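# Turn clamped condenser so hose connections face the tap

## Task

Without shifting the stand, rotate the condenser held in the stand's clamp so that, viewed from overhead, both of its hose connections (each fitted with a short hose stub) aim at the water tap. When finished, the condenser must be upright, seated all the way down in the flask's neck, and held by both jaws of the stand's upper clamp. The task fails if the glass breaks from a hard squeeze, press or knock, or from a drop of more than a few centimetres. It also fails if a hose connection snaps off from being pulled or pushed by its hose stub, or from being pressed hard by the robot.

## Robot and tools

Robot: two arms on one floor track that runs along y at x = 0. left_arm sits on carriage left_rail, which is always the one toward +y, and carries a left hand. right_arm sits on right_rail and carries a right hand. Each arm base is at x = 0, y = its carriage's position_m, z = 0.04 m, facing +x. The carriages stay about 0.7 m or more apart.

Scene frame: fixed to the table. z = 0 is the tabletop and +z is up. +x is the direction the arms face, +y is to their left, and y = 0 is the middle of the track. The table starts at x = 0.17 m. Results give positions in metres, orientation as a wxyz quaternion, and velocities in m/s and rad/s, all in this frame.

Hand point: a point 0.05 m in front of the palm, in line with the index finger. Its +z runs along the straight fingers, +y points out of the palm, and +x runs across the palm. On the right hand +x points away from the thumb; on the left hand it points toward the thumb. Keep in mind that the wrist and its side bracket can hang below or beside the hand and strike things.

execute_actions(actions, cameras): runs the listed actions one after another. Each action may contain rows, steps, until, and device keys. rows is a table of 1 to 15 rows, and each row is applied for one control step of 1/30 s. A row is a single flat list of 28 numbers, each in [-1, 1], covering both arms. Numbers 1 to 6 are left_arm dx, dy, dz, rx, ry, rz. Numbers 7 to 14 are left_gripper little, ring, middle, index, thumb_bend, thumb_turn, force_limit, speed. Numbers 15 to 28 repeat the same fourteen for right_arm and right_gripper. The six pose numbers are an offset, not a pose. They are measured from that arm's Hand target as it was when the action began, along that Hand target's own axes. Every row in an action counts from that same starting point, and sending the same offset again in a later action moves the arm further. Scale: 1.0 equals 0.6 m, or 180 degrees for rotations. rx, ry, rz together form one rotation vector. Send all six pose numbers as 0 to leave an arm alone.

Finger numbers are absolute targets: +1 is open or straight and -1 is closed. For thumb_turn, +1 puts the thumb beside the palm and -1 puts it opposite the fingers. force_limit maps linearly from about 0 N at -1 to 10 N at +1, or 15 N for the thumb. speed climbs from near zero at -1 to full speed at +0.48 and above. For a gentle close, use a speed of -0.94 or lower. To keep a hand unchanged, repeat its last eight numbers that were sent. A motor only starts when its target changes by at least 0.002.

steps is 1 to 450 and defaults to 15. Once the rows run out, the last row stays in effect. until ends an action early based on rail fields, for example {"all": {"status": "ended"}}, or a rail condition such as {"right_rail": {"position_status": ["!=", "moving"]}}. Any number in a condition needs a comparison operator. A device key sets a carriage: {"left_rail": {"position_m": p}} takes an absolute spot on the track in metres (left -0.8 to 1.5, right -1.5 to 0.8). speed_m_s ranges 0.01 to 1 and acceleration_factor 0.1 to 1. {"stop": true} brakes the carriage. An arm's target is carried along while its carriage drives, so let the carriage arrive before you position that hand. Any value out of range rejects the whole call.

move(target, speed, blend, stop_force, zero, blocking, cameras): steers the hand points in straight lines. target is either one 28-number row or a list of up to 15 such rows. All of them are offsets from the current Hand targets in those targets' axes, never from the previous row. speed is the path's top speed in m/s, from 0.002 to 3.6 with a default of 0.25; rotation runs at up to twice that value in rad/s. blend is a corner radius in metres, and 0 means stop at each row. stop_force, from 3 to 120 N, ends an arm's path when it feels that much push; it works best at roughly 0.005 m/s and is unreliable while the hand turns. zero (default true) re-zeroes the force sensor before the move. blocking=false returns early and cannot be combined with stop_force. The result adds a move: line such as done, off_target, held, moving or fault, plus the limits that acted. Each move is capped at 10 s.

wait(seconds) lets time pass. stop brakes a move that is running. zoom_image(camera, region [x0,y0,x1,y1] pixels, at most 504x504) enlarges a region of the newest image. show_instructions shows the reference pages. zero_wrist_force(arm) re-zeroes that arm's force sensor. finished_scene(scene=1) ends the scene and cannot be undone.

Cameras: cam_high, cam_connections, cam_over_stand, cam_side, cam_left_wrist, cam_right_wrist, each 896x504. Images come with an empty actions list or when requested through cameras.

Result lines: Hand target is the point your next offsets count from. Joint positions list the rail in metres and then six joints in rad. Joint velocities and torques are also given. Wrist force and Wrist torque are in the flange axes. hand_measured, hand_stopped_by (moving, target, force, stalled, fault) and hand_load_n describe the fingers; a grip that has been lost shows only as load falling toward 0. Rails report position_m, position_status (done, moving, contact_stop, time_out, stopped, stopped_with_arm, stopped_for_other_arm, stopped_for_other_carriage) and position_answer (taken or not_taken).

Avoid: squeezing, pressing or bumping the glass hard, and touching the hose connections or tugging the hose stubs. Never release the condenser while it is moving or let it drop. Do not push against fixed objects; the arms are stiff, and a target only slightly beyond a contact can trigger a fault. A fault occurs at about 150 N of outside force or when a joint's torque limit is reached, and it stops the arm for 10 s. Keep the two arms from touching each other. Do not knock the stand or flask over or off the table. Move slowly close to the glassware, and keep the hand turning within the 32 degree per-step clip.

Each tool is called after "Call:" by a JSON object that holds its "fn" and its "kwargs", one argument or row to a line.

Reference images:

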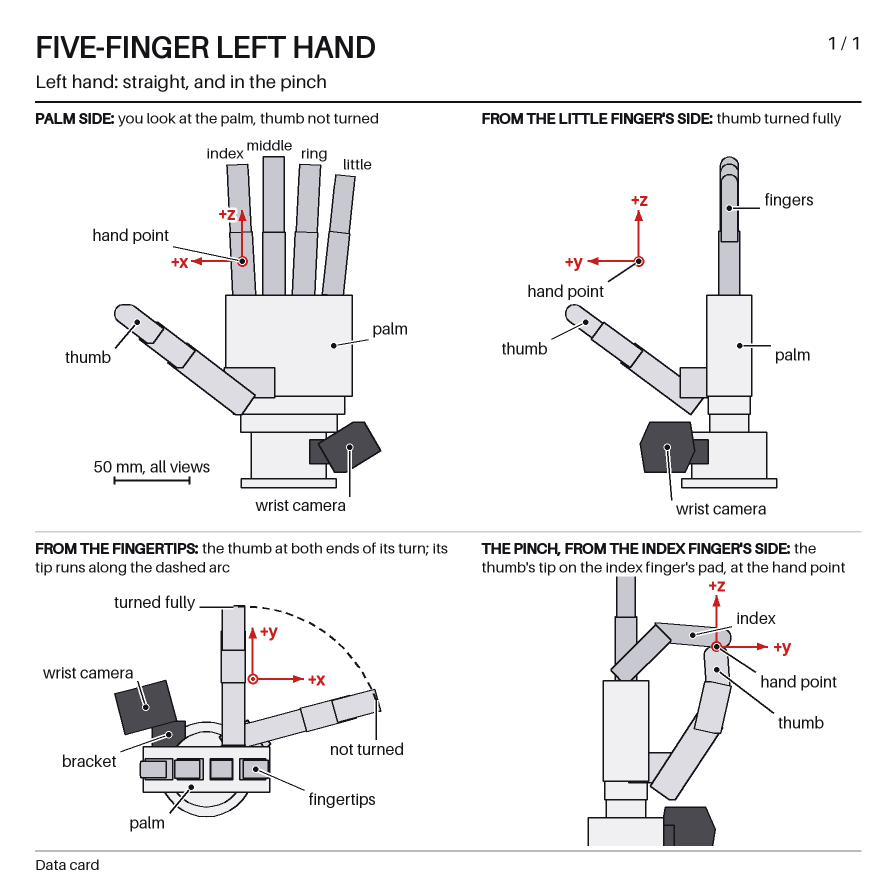

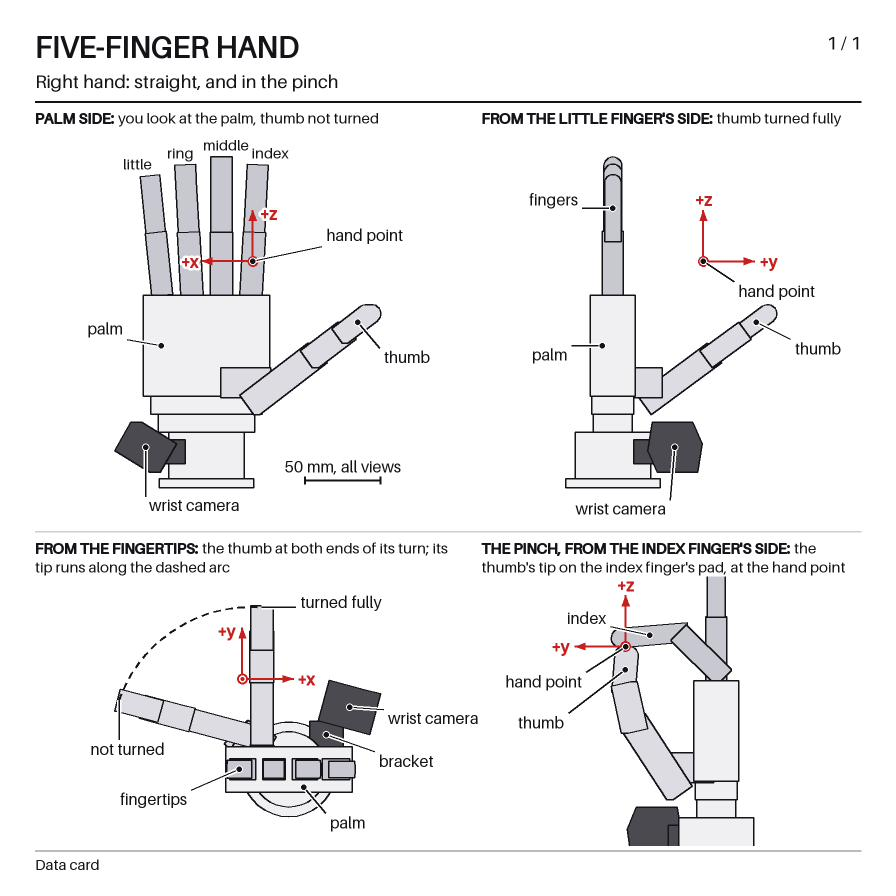

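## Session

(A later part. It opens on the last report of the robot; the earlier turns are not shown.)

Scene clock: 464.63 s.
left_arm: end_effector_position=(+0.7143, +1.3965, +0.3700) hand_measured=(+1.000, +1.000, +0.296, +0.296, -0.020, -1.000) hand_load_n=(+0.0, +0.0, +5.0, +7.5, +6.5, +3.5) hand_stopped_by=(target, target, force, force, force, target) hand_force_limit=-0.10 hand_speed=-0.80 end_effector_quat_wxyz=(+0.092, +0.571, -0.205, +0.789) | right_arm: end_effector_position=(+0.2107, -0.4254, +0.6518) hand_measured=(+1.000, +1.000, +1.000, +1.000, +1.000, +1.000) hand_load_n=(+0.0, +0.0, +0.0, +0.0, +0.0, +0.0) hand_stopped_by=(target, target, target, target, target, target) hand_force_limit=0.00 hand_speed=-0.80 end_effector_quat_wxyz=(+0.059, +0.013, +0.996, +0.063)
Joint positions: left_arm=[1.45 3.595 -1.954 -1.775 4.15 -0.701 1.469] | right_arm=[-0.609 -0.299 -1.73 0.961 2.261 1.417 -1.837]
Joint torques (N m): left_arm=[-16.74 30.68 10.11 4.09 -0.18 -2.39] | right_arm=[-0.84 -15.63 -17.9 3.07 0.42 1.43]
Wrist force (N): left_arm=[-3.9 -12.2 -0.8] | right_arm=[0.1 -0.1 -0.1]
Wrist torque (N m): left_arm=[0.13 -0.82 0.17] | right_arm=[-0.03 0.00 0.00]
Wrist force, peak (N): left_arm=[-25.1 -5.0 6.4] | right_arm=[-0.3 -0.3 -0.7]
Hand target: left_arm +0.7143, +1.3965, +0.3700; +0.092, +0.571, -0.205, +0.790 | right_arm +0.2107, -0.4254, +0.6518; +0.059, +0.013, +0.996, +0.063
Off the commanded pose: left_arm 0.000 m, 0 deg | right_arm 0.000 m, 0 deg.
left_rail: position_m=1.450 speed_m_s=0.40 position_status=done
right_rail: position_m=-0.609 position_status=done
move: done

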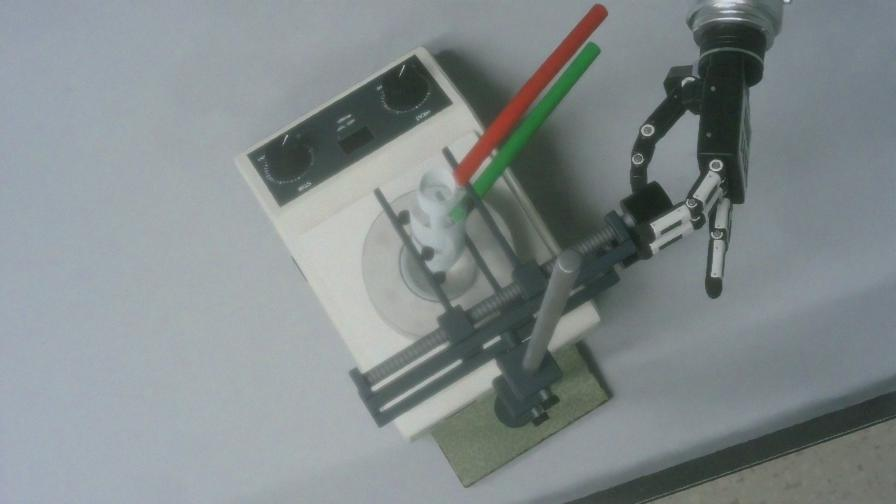

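Call:
{"fn": "execute_actions", "kwargs": {
  "actions": [
    {"rows": [[-0.0005,-0.0008,-0.0003,0,0,0, 1,1,-0.35,-0.35,-0.35,-1,0,-0.8, 0,0,0,0,0,0, 1,1,1,1,1,1,0,-0.8]], "steps": 25}
  ]
}}

Call:
{"fn": "move", "kwargs": {
  "target": [
    [-0.0128, 0.002, -0.0025, 0, 0.0851, 0.0714, 1, 1, -0.35, -0.35, -0.35, -1, 0, -0.8, 0, 0, 0, 0, 0, 0, 1, 1, 1, 1, 1, 1, 0, -0.8]
  ],
  "speed": 0.05,
  "cameras": ["cam_connections", "cam_left_wrist"]
}}

Call:
{"fn": "zoom_image", "kwargs": {
  "camera": "cam_left_wrist",
  "region": [0, 120, 440, 504]
}}

Scene clock: 468.70 s.
left_arm: end_effector_position=(+0.7145, +1.3970, +0.3698) hand_measured=(+1.000, +1.000, +0.282, +0.296, -0.024, -1.000) hand_load_n=(+0.0, +0.0, +10.0, +7.5, +8.0, +3.5) hand_stopped_by=(target, target, force, force, force, target) hand_force_limit=0.00 hand_speed=-0.80 end_effector_quat_wxyz=(+0.092, +0.571, -0.205, +0.790) | right_arm: end_effector_position=(+0.2107, -0.4254, +0.6518) hand_measured=(+1.000, +1.000, +1.000, +1.000, +1.000, +1.000) hand_load_n=(+0.0, +0.0, +0.0, +0.0, -0.5, +0.0) hand_stopped_by=(target, target, target, target, target, target) hand_force_limit=0.00 hand_speed=-0.80 end_effector_quat_wxyz=(+0.059, +0.013, +0.996, +0.063)
Joint positions: left_arm=[1.45 3.596 -1.955 -1.775 4.152 -0.7 1.469] | right_arm=[-0.609 -0.299 -1.73 0.961 2.261 1.417 -1.837]
Joint torques (N m): left_arm=[11.78 26.84 25.6 3 2.91 -2.22] | right_arm=[-0.41 -15.89 -18.32 3.04 0.42 1.44]
Wrist force (N): left_arm=[2.3 -4.0 11.2] | right_arm=[-0.2 -0.2 -0.2]
Wrist torque (N m): left_arm=[0.03 -0.60 0.17] | right_arm=[-0.02 0.05 -0.03]
Wrist force, peak (N): left_arm=[-1.4 -13.5 4.1] | right_arm=[-0.3 -0.5 -0.6]
Hand target: left_arm +0.7145, +1.3970, +0.3698; +0.092, +0.571, -0.205, +0.790 | right_arm +0.2107, -0.4254, +0.6518; +0.059, +0.013, +0.996, +0.063
Off the commanded pose: left_arm 0.000 m, 0 deg | right_arm 0.000 m, 0 deg.
left_rail: position_m=1.450 speed_m_s=0.40 position_status=done
right_rail: position_m=-0.609 position_status=done

Scene clock: 472.73 s.
left_arm: end_effector_position=(+0.7153, +1.3973, +0.3619) hand_measured=(+1.000, +1.000, +0.282, +0.296, -0.024, -1.000) hand_load_n=(+0.0, +0.0, +8.5, +12.0, +5.5, +2.0) hand_stopped_by=(target, target, force, force, force, target) hand_force_limit=0.00 hand_speed=-0.80 end_effector_quat_wxyz=(+0.030, +0.435, -0.253, +0.864) | right_arm: end_effector_position=(+0.2107, -0.4254, +0.6518) hand_measured=(+1.000, +1.000, +1.000, +1.000, +1.000, +1.000) hand_load_n=(+0.0, +0.0, +0.0, +0.0, +0.0, +0.0) hand_stopped_by=(target, target, target, target, target, target) hand_force_limit=0.00 hand_speed=-0.80 end_effector_quat_wxyz=(+0.059, +0.013, +0.996, +0.063)
Joint positions: left_arm=[1.45 3.584 -2.072 -1.819 4.705 -0.747 1.403] | right_arm=[-0.609 -0.299 -1.73 0.961 2.261 1.417 -1.837]
Joint torques (N m): left_arm=[-14.01 34.88 23.02 5.71 -0.63 -2.62] | right_arm=[-0.03 -15.74 -17.92 3.04 0.49 1.43]
Wrist force (N): left_arm=[-12.8 -13.4 14.8] | right_arm=[0.1 -0.2 -0.5]
Wrist torque (N m): left_arm=[-0.33 -0.55 -0.05] | right_arm=[-0.01 0.02 0.00]
Wrist force, peak (N): left_arm=[-12.8 -14.6 16.3] | right_arm=[-0.5 0.2 -0.6]
Hand target: left_arm +0.7153, +1.3973, +0.3619; +0.030, +0.434, -0.253, +0.864 | right_arm +0.2107, -0.4254, +0.6518; +0.059, +0.013, +0.996, +0.063
Off the commanded pose: left_arm 0.000 m, 0 deg | right_arm 0.000 m, 0 deg.
left_rail: position_m=1.450 speed_m_s=0.40 position_status=done
right_rail: position_m=-0.609 position_status=done
move: done
cam_left_wrist: T_world_to_cam=[[0.12665, 0.77536, 0.61869, -1.39367], [-0.94627, -0.09265, 0.30981, 0.70027], [0.29753, -0.62468, 0.72197, 0.51645]] pos_world=[0.68549, 1.4681, 0.27243]

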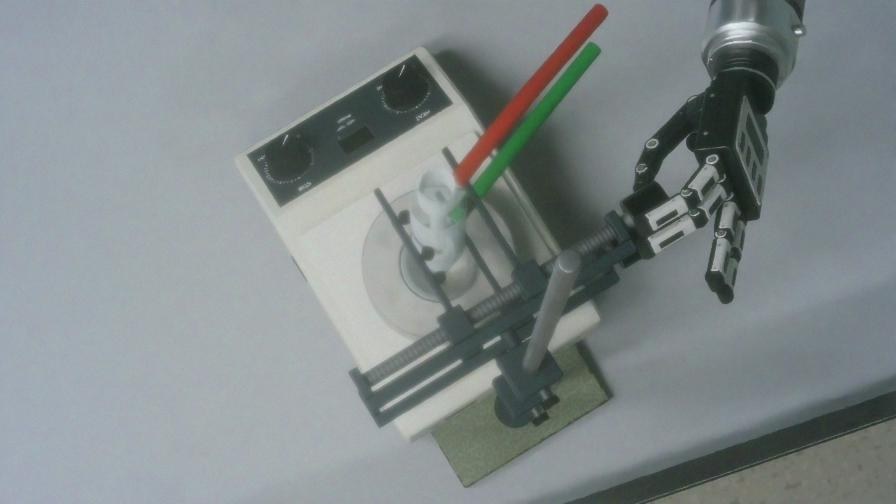

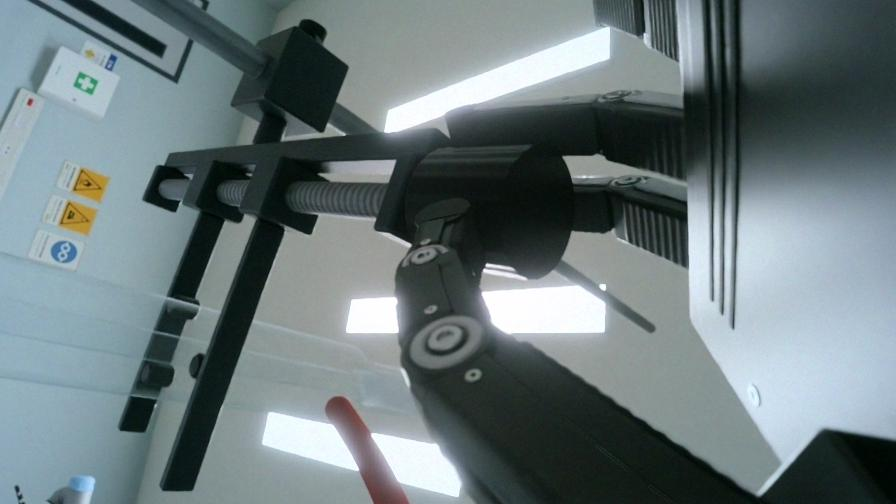

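Scaled by 1.145 from the camera's image (finer frame: 1280x720).

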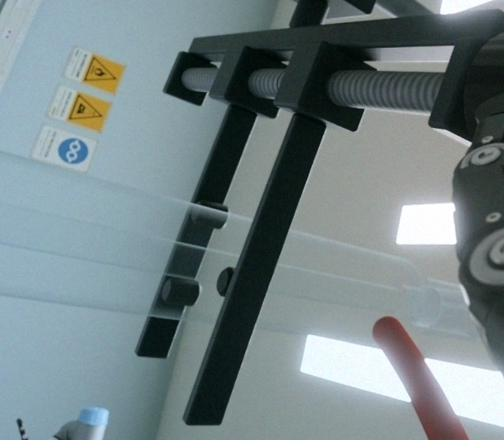

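Call:
{"fn": "zoom_image", "kwargs": {
  "camera": "cam_connections",
  "region": [370, 150, 570, 310]
}}

Call:
{"fn": "zoom_image", "kwargs": {
  "camera": "cam_connections",
  "region": [440, 210, 580, 330]
}}

Scaled by 2.520 from the camera's image (finer frame: 1280x720).

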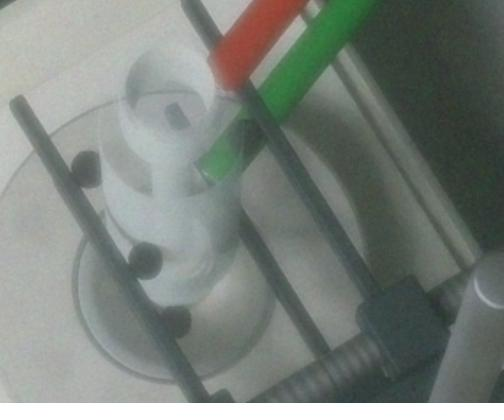

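Scaled by 3.600 from the camera's image (finer frame: 1280x720).

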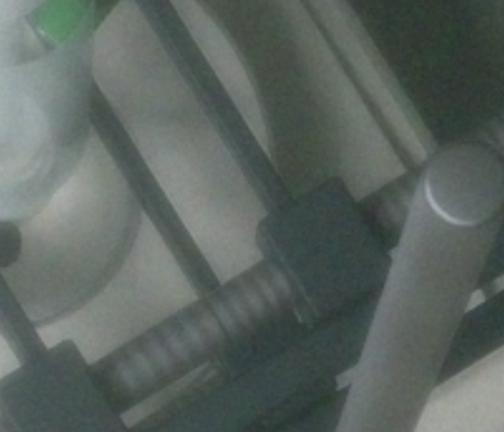

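Call:
{"fn": "execute_actions", "kwargs": {
  "actions": [
    {"rows": [[-0.0008,-0.0008,0.0008,0,0,0, 1,1,0.8,0.8,0.5,-1,-0.4,-0.4, 0,0,0,0,0,0, 1,1,1,1,1,1,0,-0.8]], "steps": 25}
  ]
}}

Call:
{"fn": "move", "kwargs": {
  "target": [0, -0.0766, -0.0643, 0, 0, 0, 1, 1, 1, 1, 1, -1, -0.4, -0.4, 0, 0, 0, 0, 0, 0, 1, 1, 1, 1, 1, 1, 0, -0.8],
  "speed": 0.15,
  "cameras": ["cam_left_wrist", "cam_side", "cam_over_stand", "cam_connections"]
}}

Call:
{"fn": "zoom_image", "kwargs": {
  "camera": "cam_left_wrist",
  "region": [0, 120, 440, 504]
}}

Call:
{"fn": "zoom_image", "kwargs": {
  "camera": "cam_side",
  "region": [350, 200, 520, 340]
}}

Scene clock: 475.30 s.
left_arm: end_effector_position=(+0.7160, +1.3975, +0.3620) hand_measured=(+1.000, +1.000, +0.800, +0.800, +0.500, -1.000) hand_load_n=(+0.0, +0.0, +0.0, +0.0, +0.0, +0.0) hand_stopped_by=(target, target, target, target, target, target) hand_force_limit=-0.40 hand_speed=-0.40 end_effector_quat_wxyz=(+0.030, +0.434, -0.253, +0.864) | right_arm: end_effector_position=(+0.2107, -0.4254, +0.6518) hand_measured=(+1.000, +1.000, +1.000, +1.000, +1.000, +1.000) hand_load_n=(+0.0, +0.0, -0.5, +0.0, +0.0, +0.0) hand_stopped_by=(target, target, target, target, target, target) hand_force_limit=0.00 hand_speed=-0.80 end_effector_quat_wxyz=(+0.059, +0.013, +0.996, +0.063)
Joint positions: left_arm=[1.45 3.584 -2.074 -1.816 4.704 -0.747 1.403] | right_arm=[-0.609 -0.299 -1.73 0.961 2.261 1.417 -1.837]
Joint torques (N m): left_arm=[2.64 29.7 26.58 1.24 -3.35 2.07] | right_arm=[-0.08 -15.67 -18.11 2.95 0.49 1.52]
Wrist force (N): left_arm=[3.1 -0.2 3.6] | right_arm=[-0.2 -0.2 -0.1]
Wrist torque (N m): left_arm=[0.02 -0.50 0.04] | right_arm=[-0.03 0.04 -0.02]
Wrist force, peak (N): left_arm=[-13.0 -13.4 15.2] | right_arm=[-0.5 0.2 -0.5]
Hand target: left_arm +0.7160, +1.3976, +0.3620; +0.030, +0.434, -0.253, +0.864 | right_arm +0.2107, -0.4254, +0.6518; +0.059, +0.013, +0.996, +0.063
Off the commanded pose: left_arm 0.000 m, 0 deg | right_arm 0.000 m, 0 deg.
left_rail: position_m=1.450 speed_m_s=0.40 position_status=done
right_rail: position_m=-0.609 position_status=done

Scene clock: 476.37 s.
left_arm: end_effector_position=(+0.7002, +1.4554, +0.3619) hand_measured=(+1.000, +1.000, +1.000, +1.000, +1.000, -1.000) hand_load_n=(+0.0, +0.0, +0.0, +0.0, +0.0, +0.0) hand_stopped_by=(target, target, target, target, target, target) hand_force_limit=-0.40 hand_speed=-0.40 end_effector_quat_wxyz=(+0.030, +0.434, -0.253, +0.864) | right_arm: end_effector_position=(+0.2107, -0.4254, +0.6518) hand_measured=(+1.000, +1.000, +1.000, +1.000, +1.000, +1.000) hand_load_n=(+0.0, +0.0, +0.0, +0.0, +0.0, +0.0) hand_stopped_by=(target, target, target, target, target, target) hand_force_limit=0.00 hand_speed=-0.80 end_effector_quat_wxyz=(+0.059, +0.013, +0.996, +0.063)
Joint positions: left_arm=[1.45 3.687 -2.075 -1.839 4.819 -0.679 1.283] | right_arm=[-0.609 -0.299 -1.73 0.961 2.261 1.417 -1.837]
Joint torques (N m): left_arm=[10.63 29.48 8.01 4.37 1.34 -2.38] | right_arm=[-0.09 -15.69 -18.87 3.06 0.4 1.48]
Wrist force (N): left_arm=[3.1 -0.1 3.5] | right_arm=[-0.4 -0.1 -0.3]
Wrist torque (N m): left_arm=[0.03 -0.51 0.04] | right_arm=[0.00 0.08 -0.03]
Wrist force, peak (N): left_arm=[3.2 0.3 4.3] | right_arm=[-0.4 -0.4 -0.5]
Hand target: left_arm +0.7002, +1.4554, +0.3619; +0.030, +0.434, -0.253, +0.864 | right_arm +0.2107, -0.4254, +0.6518; +0.059, +0.013, +0.996, +0.063
Off the commanded pose: left_arm 0.000 m, 0 deg | right_arm 0.000 m, 0 deg.
left_rail: position_m=1.450 speed_m_s=0.40 position_status=done
right_rail: position_m=-0.609 position_status=done
move: done
cam_left_wrist: T_world_to_cam=[[0.12646, 0.77533, 0.61876, -1.4366], [-0.94633, -0.09274, 0.30962, 0.69163], [0.29745, -0.6247, 0.72199, 0.5574]] pos_world=[0.67039, 1.5262, 0.27233]
Images, in order (width x height): cam_connections 896x504, cam_over_stand 896x504, cam_side 896x504, cam_left_wrist 896x504.

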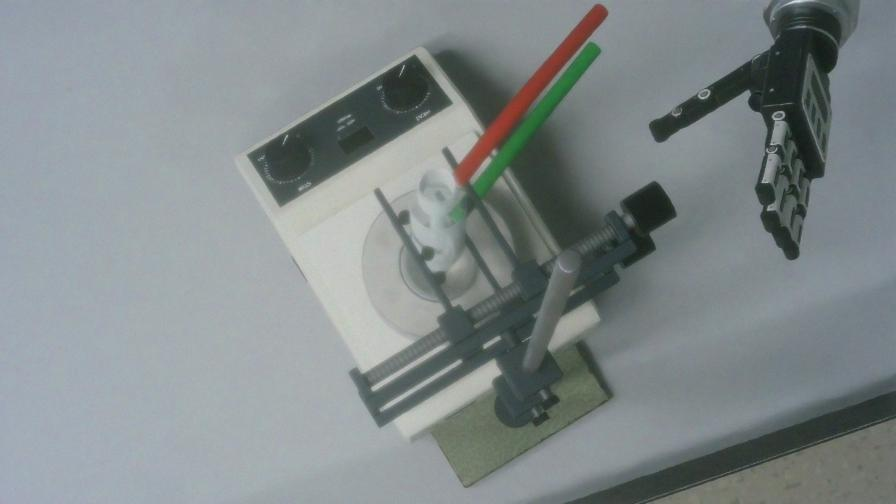

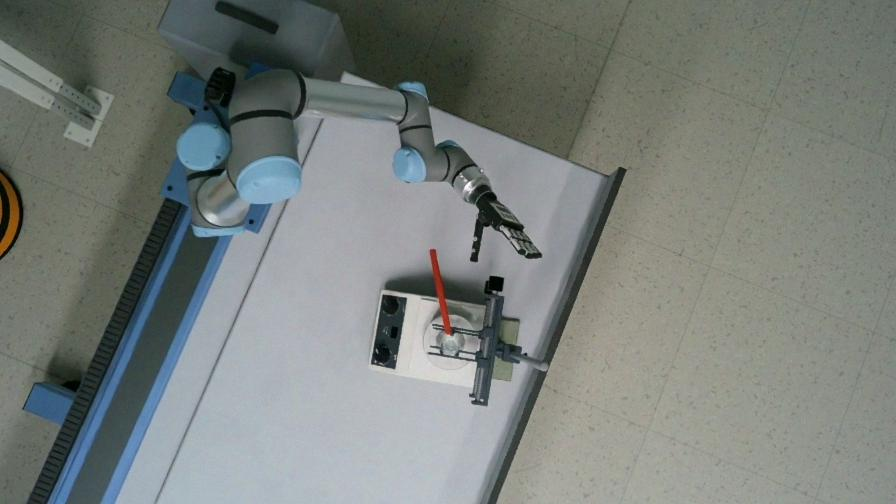

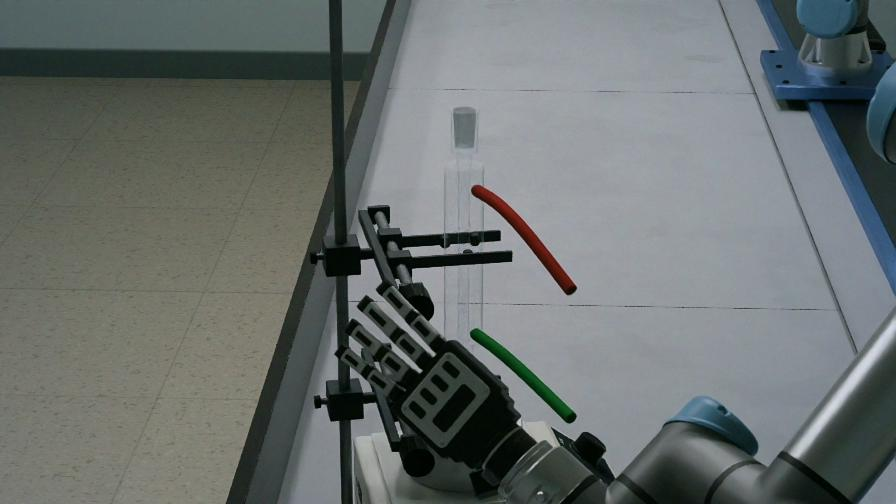

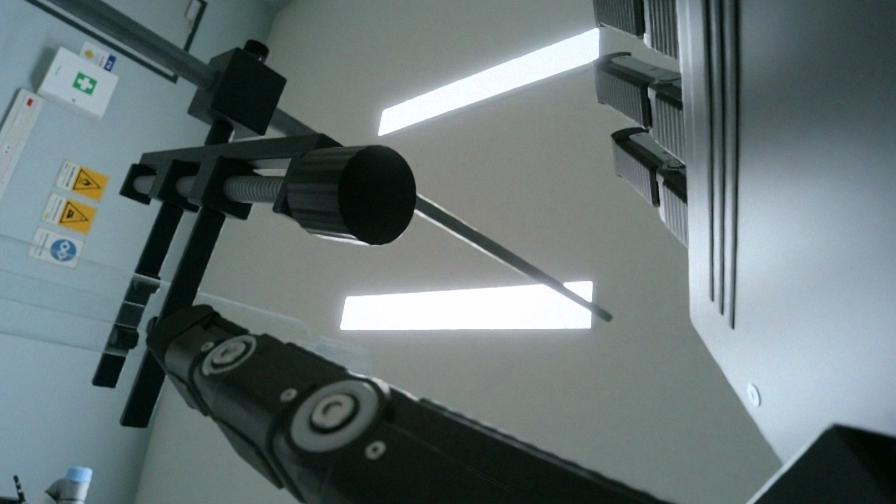

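Scaled by 1.145 from the camera's image (finer frame: 1280x720).

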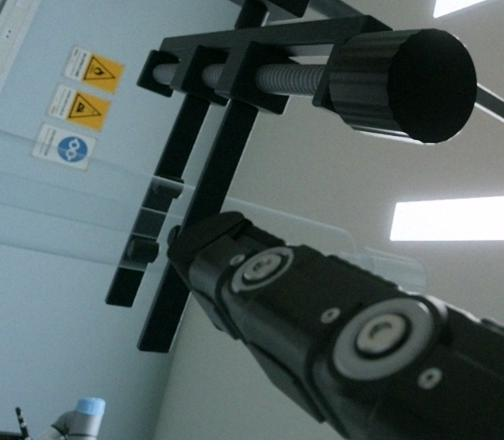

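Scaled by 2.965 from the camera's image (finer frame: 1280x720).

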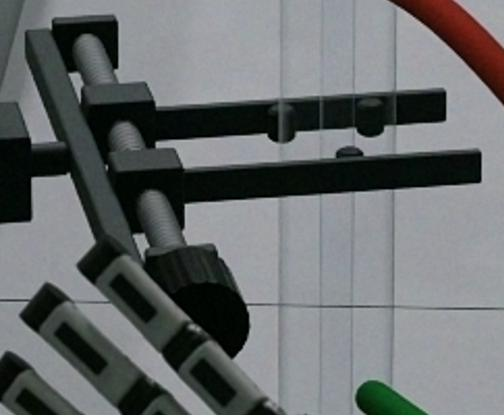

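Call:
{"fn": "execute_actions", "kwargs": {
  "actions": [],
  "cameras": ["cam_connections","cam_over_stand","cam_side","cam_left_wrist"]
}}

Call:
{"fn": "zoom_image", "kwargs": {
  "camera": "cam_connections",
  "region": [370, 150, 570, 310]
}}

Call:
{"fn": "zoom_image", "kwargs": {
  "camera": "cam_side",
  "region": [350, 200, 520, 340]
}}

Scene clock: 478.37 s.
left_arm: end_effector_position=(+0.7002, +1.4554, +0.3619) hand_measured=(+1.000, +1.000, +1.000, +1.000, +1.000, -1.000) hand_load_n=(-0.5, -0.5, +0.0, +0.0, +0.0, +0.0) hand_stopped_by=(target, target, target, target, target, target) hand_force_limit=-0.40 hand_speed=-0.40 end_effector_quat_wxyz=(+0.030, +0.434, -0.253, +0.864) | right_arm: end_effector_position=(+0.2107, -0.4254, +0.6518) hand_measured=(+1.000, +1.000, +1.000, +1.000, +1.000, +1.000) hand_load_n=(+0.0, +0.0, +0.0, +0.0, +0.0, +0.0) hand_stopped_by=(target, target, target, target, target, target) hand_force_limit=0.00 hand_speed=-0.80 end_effector_quat_wxyz=(+0.059, +0.013, +0.996, +0.063)
Joint positions: left_arm=[1.45 3.687 -2.075 -1.839 4.819 -0.679 1.283] | right_arm=[-0.609 -0.299 -1.73 0.961 2.261 1.417 -1.837]
Joint velocities: within noise
Joint torques (N m): left_arm=[12.31 29.32 8.34 3.93 1.45 -2.16] | right_arm=[-0.15 -15.8 -17.89 3.02 0.5 1.45]
Wrist force (N): left_arm=[2.9 -0.4 3.6] | right_arm=[-0.3 -0.1 -0.2]
Wrist torque (N m): left_arm=[-0.02 -0.47 0.04] | right_arm=[-0.01 0.06 -0.02]
Wrist force, peak (N): left_arm=[3.1 -0.2 4.0] | right_arm=[-0.5 -0.3 -0.5]
Hand target: left_arm +0.7002, +1.4554, +0.3619; +0.030, +0.434, -0.253, +0.864 | right_arm +0.2107, -0.4254, +0.6518; +0.059, +0.013, +0.996, +0.063
Off the commanded pose: left_arm 0.000 m, 0 deg | right_arm 0.000 m, 0 deg.
left_rail: position_m=1.450 speed_m_s=0.40 position_status=done
right_rail: position_m=-0.609 position_status=done
camera_calibration:
cam_left_wrist: T_world_to_cam=[[0.12653, 0.77534, 0.61874, -1.43673], [-0.94632, -0.09268, 0.30967, 0.69153], [0.29745, -0.6247, 0.72199, 0.55746]] pos_world=[0.67039, 1.5263, 0.27233]
Images, in order (width x height): cam_connections 896x504, cam_over_stand 896x504, cam_side 896x504, cam_left_wrist 896x504.

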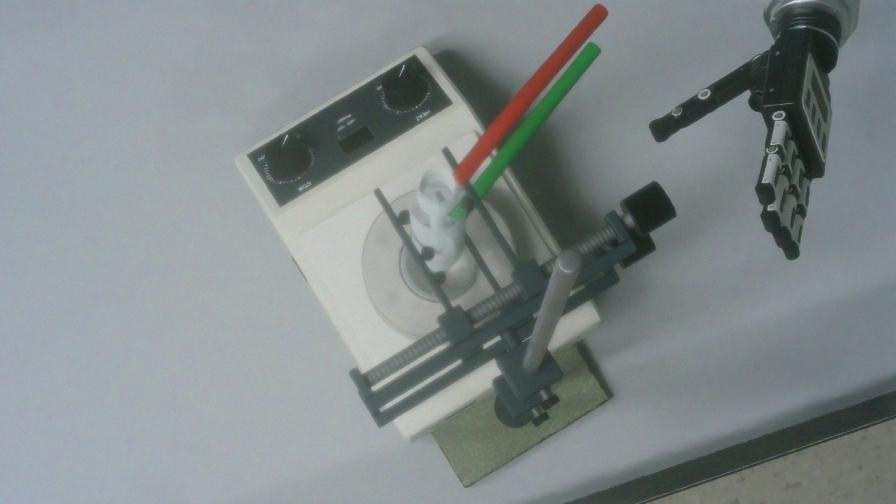

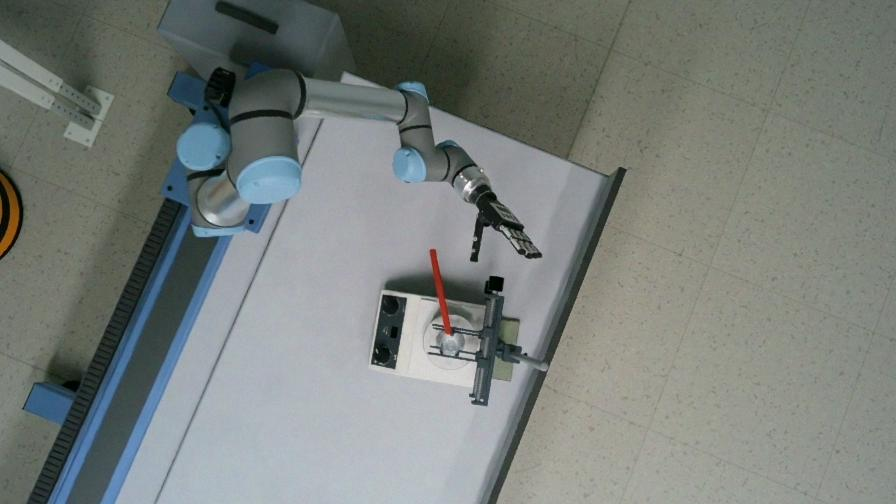

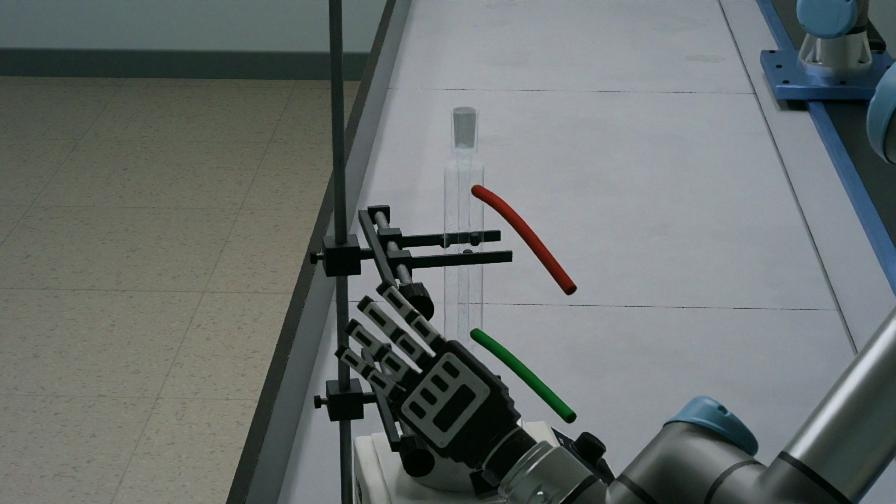

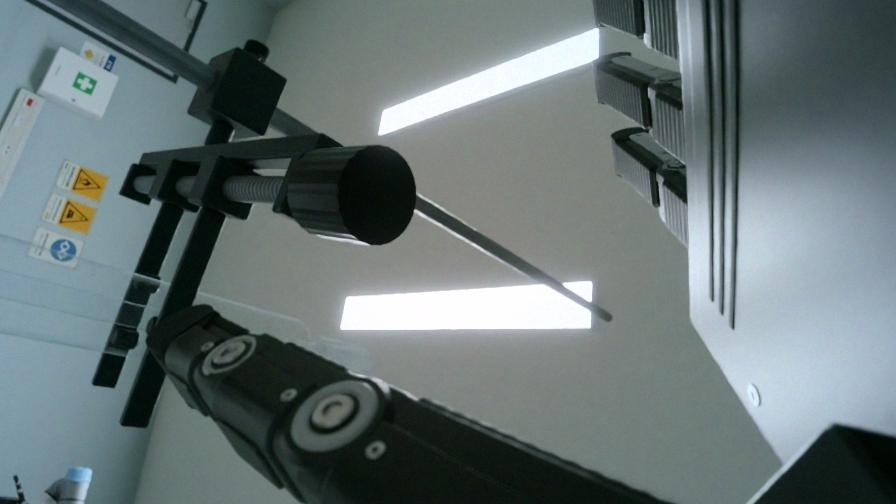

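Scaled by 2.520 from the camera's image (finer frame: 1280x720).

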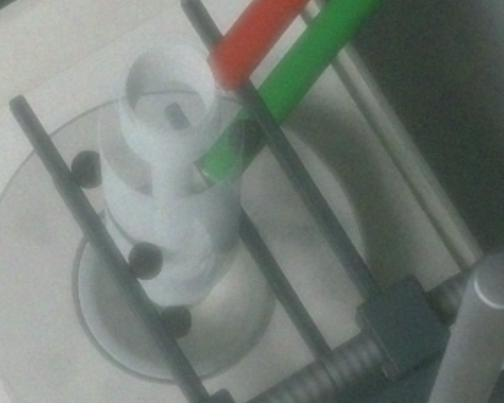

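Scaled by 2.965 from the camera's image (finer frame: 1280x720).

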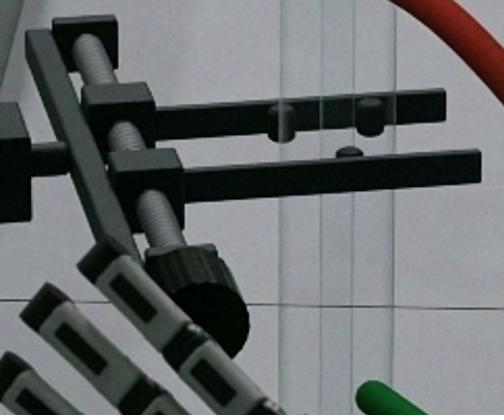

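Call:
{"fn": "execute_actions", "kwargs": {
  "actions": [
    {"rows":[[0,0,0,0,0,0,1,1,0.8,0.8,0.5,-1,-0.4,-0.4,0,0,0,0,0,0,1,1,1,1,1,1,0,-0.8]],"steps":20}
  ]
}}

Call:
{"fn": "move", "kwargs": {
  "target": [0,0.0766,0.0643,0,0,0,1,1,0.8,0.8,0.5,-1,-0.4,-0.4,0,0,0,0,0,0,1,1,1,1,1,1,0,-0.8],
  "speed": 0.06,
  "cameras": ["cam_left_wrist","cam_side"]
}}

Call:
{"fn": "move", "kwargs": {
  "target": [
    [0.0193,-0.0112,0.0137,0,-0.1702,-0.1428,1,1,0.8,0.8,0.5,-1,-0.4,-0.4,0,0,0,0,0,0,1,1,1,1,1,1,0,-0.8],
    [0.0207,-0.027,0.0335,0,-0.3404,-0.2857,1,1,0.8,0.8,0.5,-1,-0.4,-0.4,0,0,0,0,0,0,1,1,1,1,1,1,0,-0.8]
  ],
  "speed": 0.15,
  "blend": [0.002,0],
  "cameras": ["cam_left_wrist"]
}}

Scene clock: 480.30 s.
left_arm: end_effector_position=(+0.7002, +1.4554, +0.3619) hand_measured=(+1.000, +1.000, +0.800, +0.800, +0.500, -1.000) hand_load_n=(+0.0, +0.0, +0.0, +0.0, +0.0, +0.0) hand_stopped_by=(target, target, target, target, target, target) hand_force_limit=-0.40 hand_speed=-0.40 end_effector_quat_wxyz=(+0.030, +0.434, -0.253, +0.864) | right_arm: end_effector_position=(+0.2107, -0.4254, +0.6518) hand_measured=(+1.000, +1.000, +1.000, +1.000, +1.000, +1.000) hand_load_n=(+0.0, +0.0, -0.5, +0.0, +0.0, +0.0) hand_stopped_by=(target, target, target, target, target, target) hand_force_limit=0.00 hand_speed=-0.80 end_effector_quat_wxyz=(+0.059, +0.013, +0.996, +0.063)
Joint positions: left_arm=[1.45 3.687 -2.075 -1.84 4.819 -0.679 1.283] | right_arm=[-0.609 -0.299 -1.73 0.961 2.261 1.417 -1.837]
Joint torques (N m): left_arm=[11.67 29.65 8.53 3.97 0.84 -2.19] | right_arm=[-0.03 -15.83 -18.21 3 0.52 1.52]
Wrist force (N): left_arm=[3.0 -0.3 3.6] | right_arm=[0.0 -0.4 -0.5]
Wrist torque (N m): left_arm=[-0.02 -0.49 0.04] | right_arm=[-0.03 0.03 -0.01]
Wrist force, peak (N): left_arm=[3.1 -0.3 3.8] | right_arm=[-0.8 0.2 -0.5]
Hand target: left_arm +0.7002, +1.4554, +0.3619; +0.030, +0.434, -0.253, +0.864 | right_arm +0.2107, -0.4254, +0.6518; +0.059, +0.013, +0.996, +0.063
Off the commanded pose: left_arm 0.000 m, 0 deg | right_arm 0.000 m, 0 deg.
left_rail: position_m=1.450 speed_m_s=0.40 position_status=done
right_rail: position_m=-0.609 position_status=done

Scene clock: 481.80 s.
left_arm: end_effector_position=(+0.7160, +1.3977, +0.3620) hand_measured=(+1.000, +1.000, +0.800, +0.800, +0.500, -1.000) hand_load_n=(+0.0, +0.0, +0.0, +0.0, +0.0, +0.0) hand_stopped_by=(target, target, target, target, target, target) hand_force_limit=-0.40 hand_speed=-0.40 end_effector_quat_wxyz=(+0.030, +0.434, -0.253, +0.864) | right_arm: end_effector_position=(+0.2107, -0.4254, +0.6518) hand_measured=(+1.000, +1.000, +1.000, +1.000, +1.000, +1.000) hand_load_n=(+0.0, +0.0, +0.0, +0.0, +0.0, +0.0) hand_stopped_by=(target, target, target, target, target, target) hand_force_limit=0.00 hand_speed=-0.80 end_effector_quat_wxyz=(+0.059, +0.013, +0.996, +0.063)
Joint positions: left_arm=[1.45 3.584 -2.074 -1.816 4.705 -0.747 1.403] | right_arm=[-0.609 -0.299 -1.73 0.961 2.261 1.417 -1.837]
Joint torques (N m): left_arm=[-8.21 29.92 28.08 1.13 -3.5 1.73] | right_arm=[-0.78 -15.76 -18.23 3.08 0.51 1.43]
Wrist force (N): left_arm=[3.0 -0.5 3.8] | right_arm=[-0.3 0.1 -0.2]
Wrist torque (N m): left_arm=[-0.04 -0.48 -0.05] | right_arm=[0.03 0.05 -0.01]
Wrist force, peak (N): left_arm=[2.9 -0.1 4.0] | right_arm=[-0.5 -0.2 -0.6]
Hand target: left_arm +0.7160, +1.3976, +0.3620; +0.030, +0.434, -0.253, +0.864 | right_arm +0.2107, -0.4254, +0.6518; +0.059, +0.013, +0.996, +0.063
Off the commanded pose: left_arm 0.000 m, 0 deg | right_arm 0.000 m, 0 deg.
left_rail: position_m=1.450 speed_m_s=0.40 position_status=done
right_rail: position_m=-0.609 position_status=done
move: done
cam_left_wrist: T_world_to_cam=[[0.12653, 0.77534, 0.61874, -1.39404], [-0.94632, -0.09268, 0.30967, 0.70106], [0.29745, -0.6247, 0.72199, 0.51651]] pos_world=[0.68619, 1.4685, 0.27253]
Images, in order (width x height): cam_side 896x504, cam_left_wrist 896x504.

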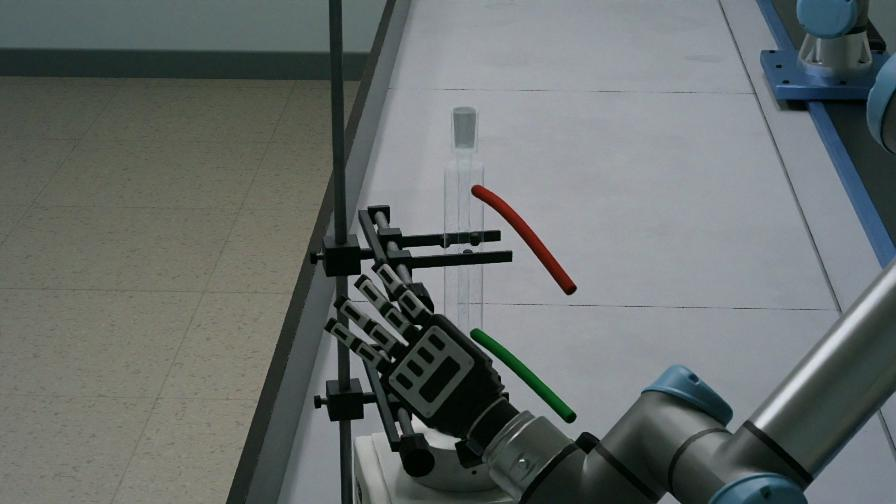

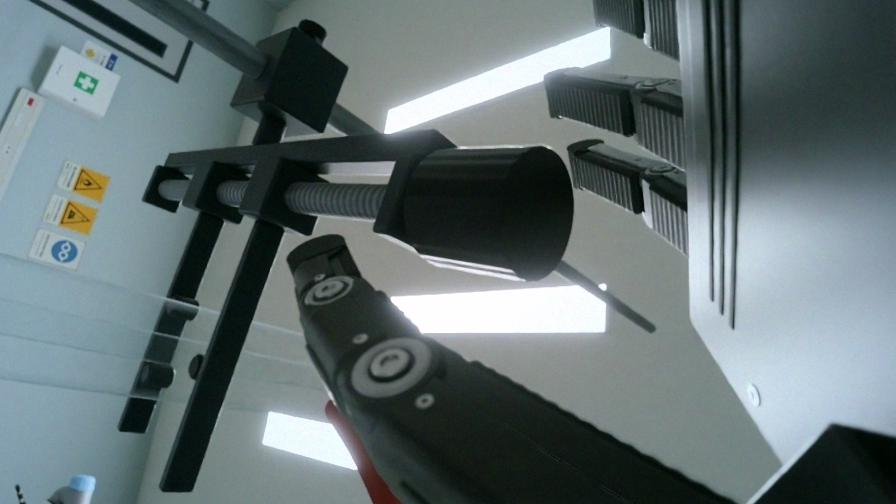

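Scene clock: 487.17 s.
left_arm: end_effector_position=(+0.7275, +1.4002, +0.3881) hand_measured=(+1.000, +1.000, +0.800, +0.800, +0.500, -1.000) hand_load_n=(+0.0, +0.0, +0.0, +0.0, +0.0, +0.0) hand_stopped_by=(target, target, target, target, target, target) hand_force_limit=-0.40 hand_speed=-0.40 end_effector_quat_wxyz=(+0.255, +0.863, -0.029, +0.435) | right_arm: end_effector_position=(+0.2107, -0.4254, +0.6518) hand_measured=(+1.000, +1.000, +1.000, +1.000, +1.000, +1.000) hand_load_n=(+0.0, +0.0, +0.0, +0.0, +0.0, +0.0) hand_stopped_by=(target, target, target, target, target, target) hand_force_limit=0.00 hand_speed=-0.80 end_effector_quat_wxyz=(+0.059, +0.013, +0.996, +0.063)
Joint positions: left_arm=[1.45 3.593 -2.11 -1.125 2.417 -0.737 1.743] | right_arm=[-0.609 -0.299 -1.73 0.961 2.261 1.417 -1.837]
Joint torques (N m): left_arm=[-7.83 32.8 26.49 -2.63 -1.53 2.28] | right_arm=[-0.48 -15.56 -18.13 3 0.49 1.46]
Wrist force (N): left_arm=[3.3 0.6 1.3] | right_arm=[0.1 -0.2 -0.3]
Wrist torque (N m): left_arm=[-0.01 -0.43 0.12] | right_arm=[-0.01 0.01 0.00]
Wrist force, peak (N): left_arm=[3.1 -0.2 3.9] | right_arm=[-0.4 0.2 -0.8]
Hand target: left_arm +0.7275, +1.4002, +0.3881; +0.255, +0.863, -0.029, +0.435 | right_arm +0.2107, -0.4254, +0.6518; +0.059, +0.013, +0.996, +0.063
Off the commanded pose: left_arm 0.000 m, 0 deg | right_arm 0.000 m, 0 deg.
left_rail: position_m=1.450 speed_m_s=0.40 position_status=done
right_rail: position_m=-0.609 position_status=done
move: done
cam_left_wrist: T_world_to_cam=[[0.45565, 0.86362, -0.21574, -1.45281], [0.09439, 0.19412, 0.97643, -0.71332], [0.88514, -0.46527, 0.00693, 0.1226]] pos_world=[0.62078, 1.45019, 0.38222]

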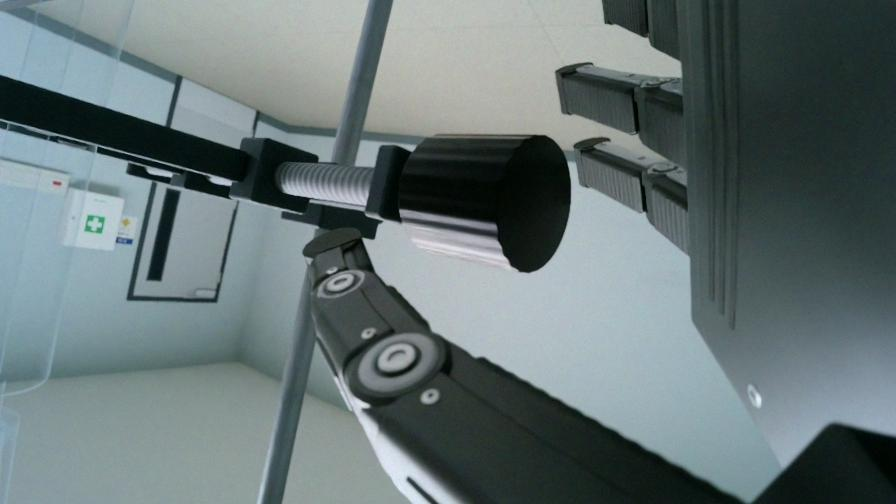

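Call:
{"fn": "execute_actions", "kwargs": {
  "actions": [
    {"rows":[[0,0,0,0,0,0,1,1,0.55,0.55,0.2,-1,-0.3,-0.4,0,0,0,0,0,0,1,1,1,1,1,1,0,-0.8]],"steps":20},
    {"rows":[[0,0,0,0,0,0,1,1,-0.3,-0.3,-0.3,-1,-0.1,-0.8,0,0,0,0,0,0,1,1,1,1,1,1,0,-0.8]],"steps":50}
  ],
  "cameras": ["cam_left_wrist"]
}}

Call:
{"fn": "move", "kwargs": {
  "target": [-0.0125,0.0024,-0.003,0,0.0851,0.0714,1,1,-0.3,-0.3,-0.3,-1,-0.1,-0.8,0,0,0,0,0,0,1,1,1,1,1,1,0,-0.8],
  "speed": 0.05,
  "cameras": ["cam_left_wrist"]
}}

Scene clock: 490.23 s.
left_arm: end_effector_position=(+0.7275, +1.4002, +0.3881) hand_measured=(+1.000, +1.000, +0.294, +0.276, +0.008, -1.000) hand_load_n=(+0.0, +0.0, +4.5, +4.5, +7.5, +0.0) hand_stopped_by=(target, target, force, force, force, target) hand_force_limit=-0.10 hand_speed=-0.80 end_effector_quat_wxyz=(+0.255, +0.863, -0.029, +0.435) | right_arm: end_effector_position=(+0.2107, -0.4254, +0.6518) hand_measured=(+1.000, +1.000, +1.000, +1.000, +1.000, +1.000) hand_load_n=(+0.0, +0.0, +0.0, +0.0, +0.0, +0.0) hand_stopped_by=(target, target, target, target, target, target) hand_force_limit=0.00 hand_speed=-0.80 end_effector_quat_wxyz=(+0.059, +0.013, +0.996, +0.063)
Joint positions: left_arm=[1.45 3.593 -2.111 -1.125 2.417 -0.737 1.744] | right_arm=[-0.609 -0.299 -1.73 0.961 2.261 1.417 -1.837]
Joint torques (N m): left_arm=[-4.6 56.55 27.54 -1.96 2.29 2.16] | right_arm=[-0.22 -15.54 -18.19 3.04 0.54 1.56]
Wrist force (N): left_arm=[3.9 0.5 4.5] | right_arm=[0.1 -0.1 -0.3]
Wrist torque (N m): left_arm=[0.19 -0.38 0.13] | right_arm=[-0.01 0.01 0.00]
Wrist force, peak (N): left_arm=[4.9 -4.5 8.5] | right_arm=[-0.3 -0.2 -0.6]
Hand target: left_arm +0.7275, +1.4002, +0.3881; +0.255, +0.863, -0.029, +0.435 | right_arm +0.2107, -0.4254, +0.6518; +0.059, +0.013, +0.996, +0.063
Off the commanded pose: left_arm 0.000 m, 0 deg | right_arm 0.000 m, 0 deg.
left_rail: position_m=1.450 speed_m_s=0.40 position_status=done
right_rail: position_m=-0.609 position_status=done
cam_left_wrist: T_world_to_cam=[[0.45562, 0.86361, -0.21583, -1.45275], [0.09452, 0.19415, 0.97641, -0.71344], [0.88514, -0.46527, 0.00683, 0.12264]] pos_world=[0.62078, 1.45019, 0.38222]

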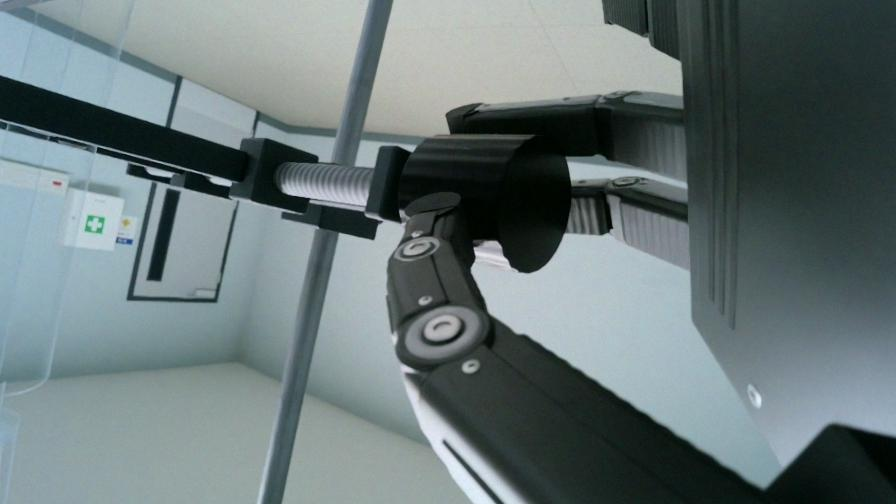

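Scene clock: 494.27 s.
left_arm: end_effector_position=(+0.7212, +1.3985, +0.3838) hand_measured=(+1.000, +1.000, +0.294, +0.276, +0.008, -1.000) hand_load_n=(+0.0, +0.0, +3.5, +7.5, +5.0, +2.5) hand_stopped_by=(target, target, force, force, force, target) hand_force_limit=-0.10 hand_speed=-0.80 end_effector_quat_wxyz=(+0.207, +0.789, -0.091, +0.572) | right_arm: end_effector_position=(+0.2107, -0.4254, +0.6518) hand_measured=(+1.000, +1.000, +1.000, +1.000, +1.000, +1.000) hand_load_n=(+0.0, +0.0, +0.0, +0.0, +0.0, +0.0) hand_stopped_by=(target, target, target, target, target, target) hand_force_limit=0.00 hand_speed=-0.80 end_effector_quat_wxyz=(+0.059, +0.013, +0.996, +0.063)
Joint positions: left_arm=[1.45 3.601 -1.986 -1.397 2.963 -0.694 1.67] | right_arm=[-0.609 -0.299 -1.73 0.961 2.261 1.417 -1.837]
Joint torques (N m): left_arm=[11.49 51.92 7.78 1.05 3.84 -2.17] | right_arm=[0.19 -15.12 -18.6 3.04 0.49 1.54]
Wrist force (N): left_arm=[3.5 -2.0 5.1] | right_arm=[-0.4 0.1 -0.3]
Wrist torque (N m): left_arm=[-0.01 -0.43 0.14] | right_arm=[0.03 0.08 -0.02]
Wrist force, peak (N): left_arm=[7.2 2.4 1.9] | right_arm=[-0.5 -0.1 -0.6]
Hand target: left_arm +0.7212, +1.3985, +0.3838; +0.207, +0.789, -0.091, +0.572 | right_arm +0.2107, -0.4254, +0.6518; +0.059, +0.013, +0.996, +0.063
Off the commanded pose: left_arm 0.000 m, 0 deg | right_arm 0.000 m, 0 deg.
left_rail: position_m=1.450 speed_m_s=0.40 position_status=done
right_rail: position_m=-0.609 position_status=done
move: done
cam_left_wrist: T_world_to_cam=[[0.48736, 0.87283, 0.02533, -1.57762], [-0.23576, 0.1036, 0.96627, -0.33965], [0.84077, -0.4769, 0.25627, 0.08002]] pos_world=[0.62152, 1.45035, 0.34764]

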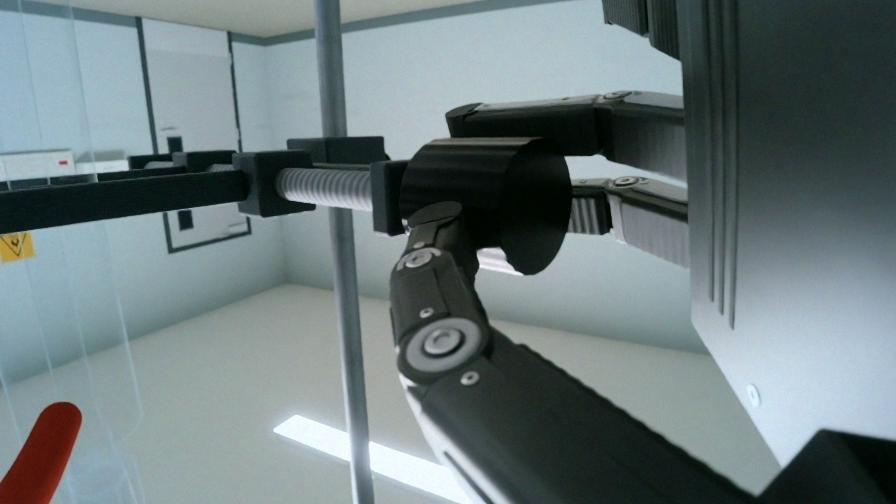

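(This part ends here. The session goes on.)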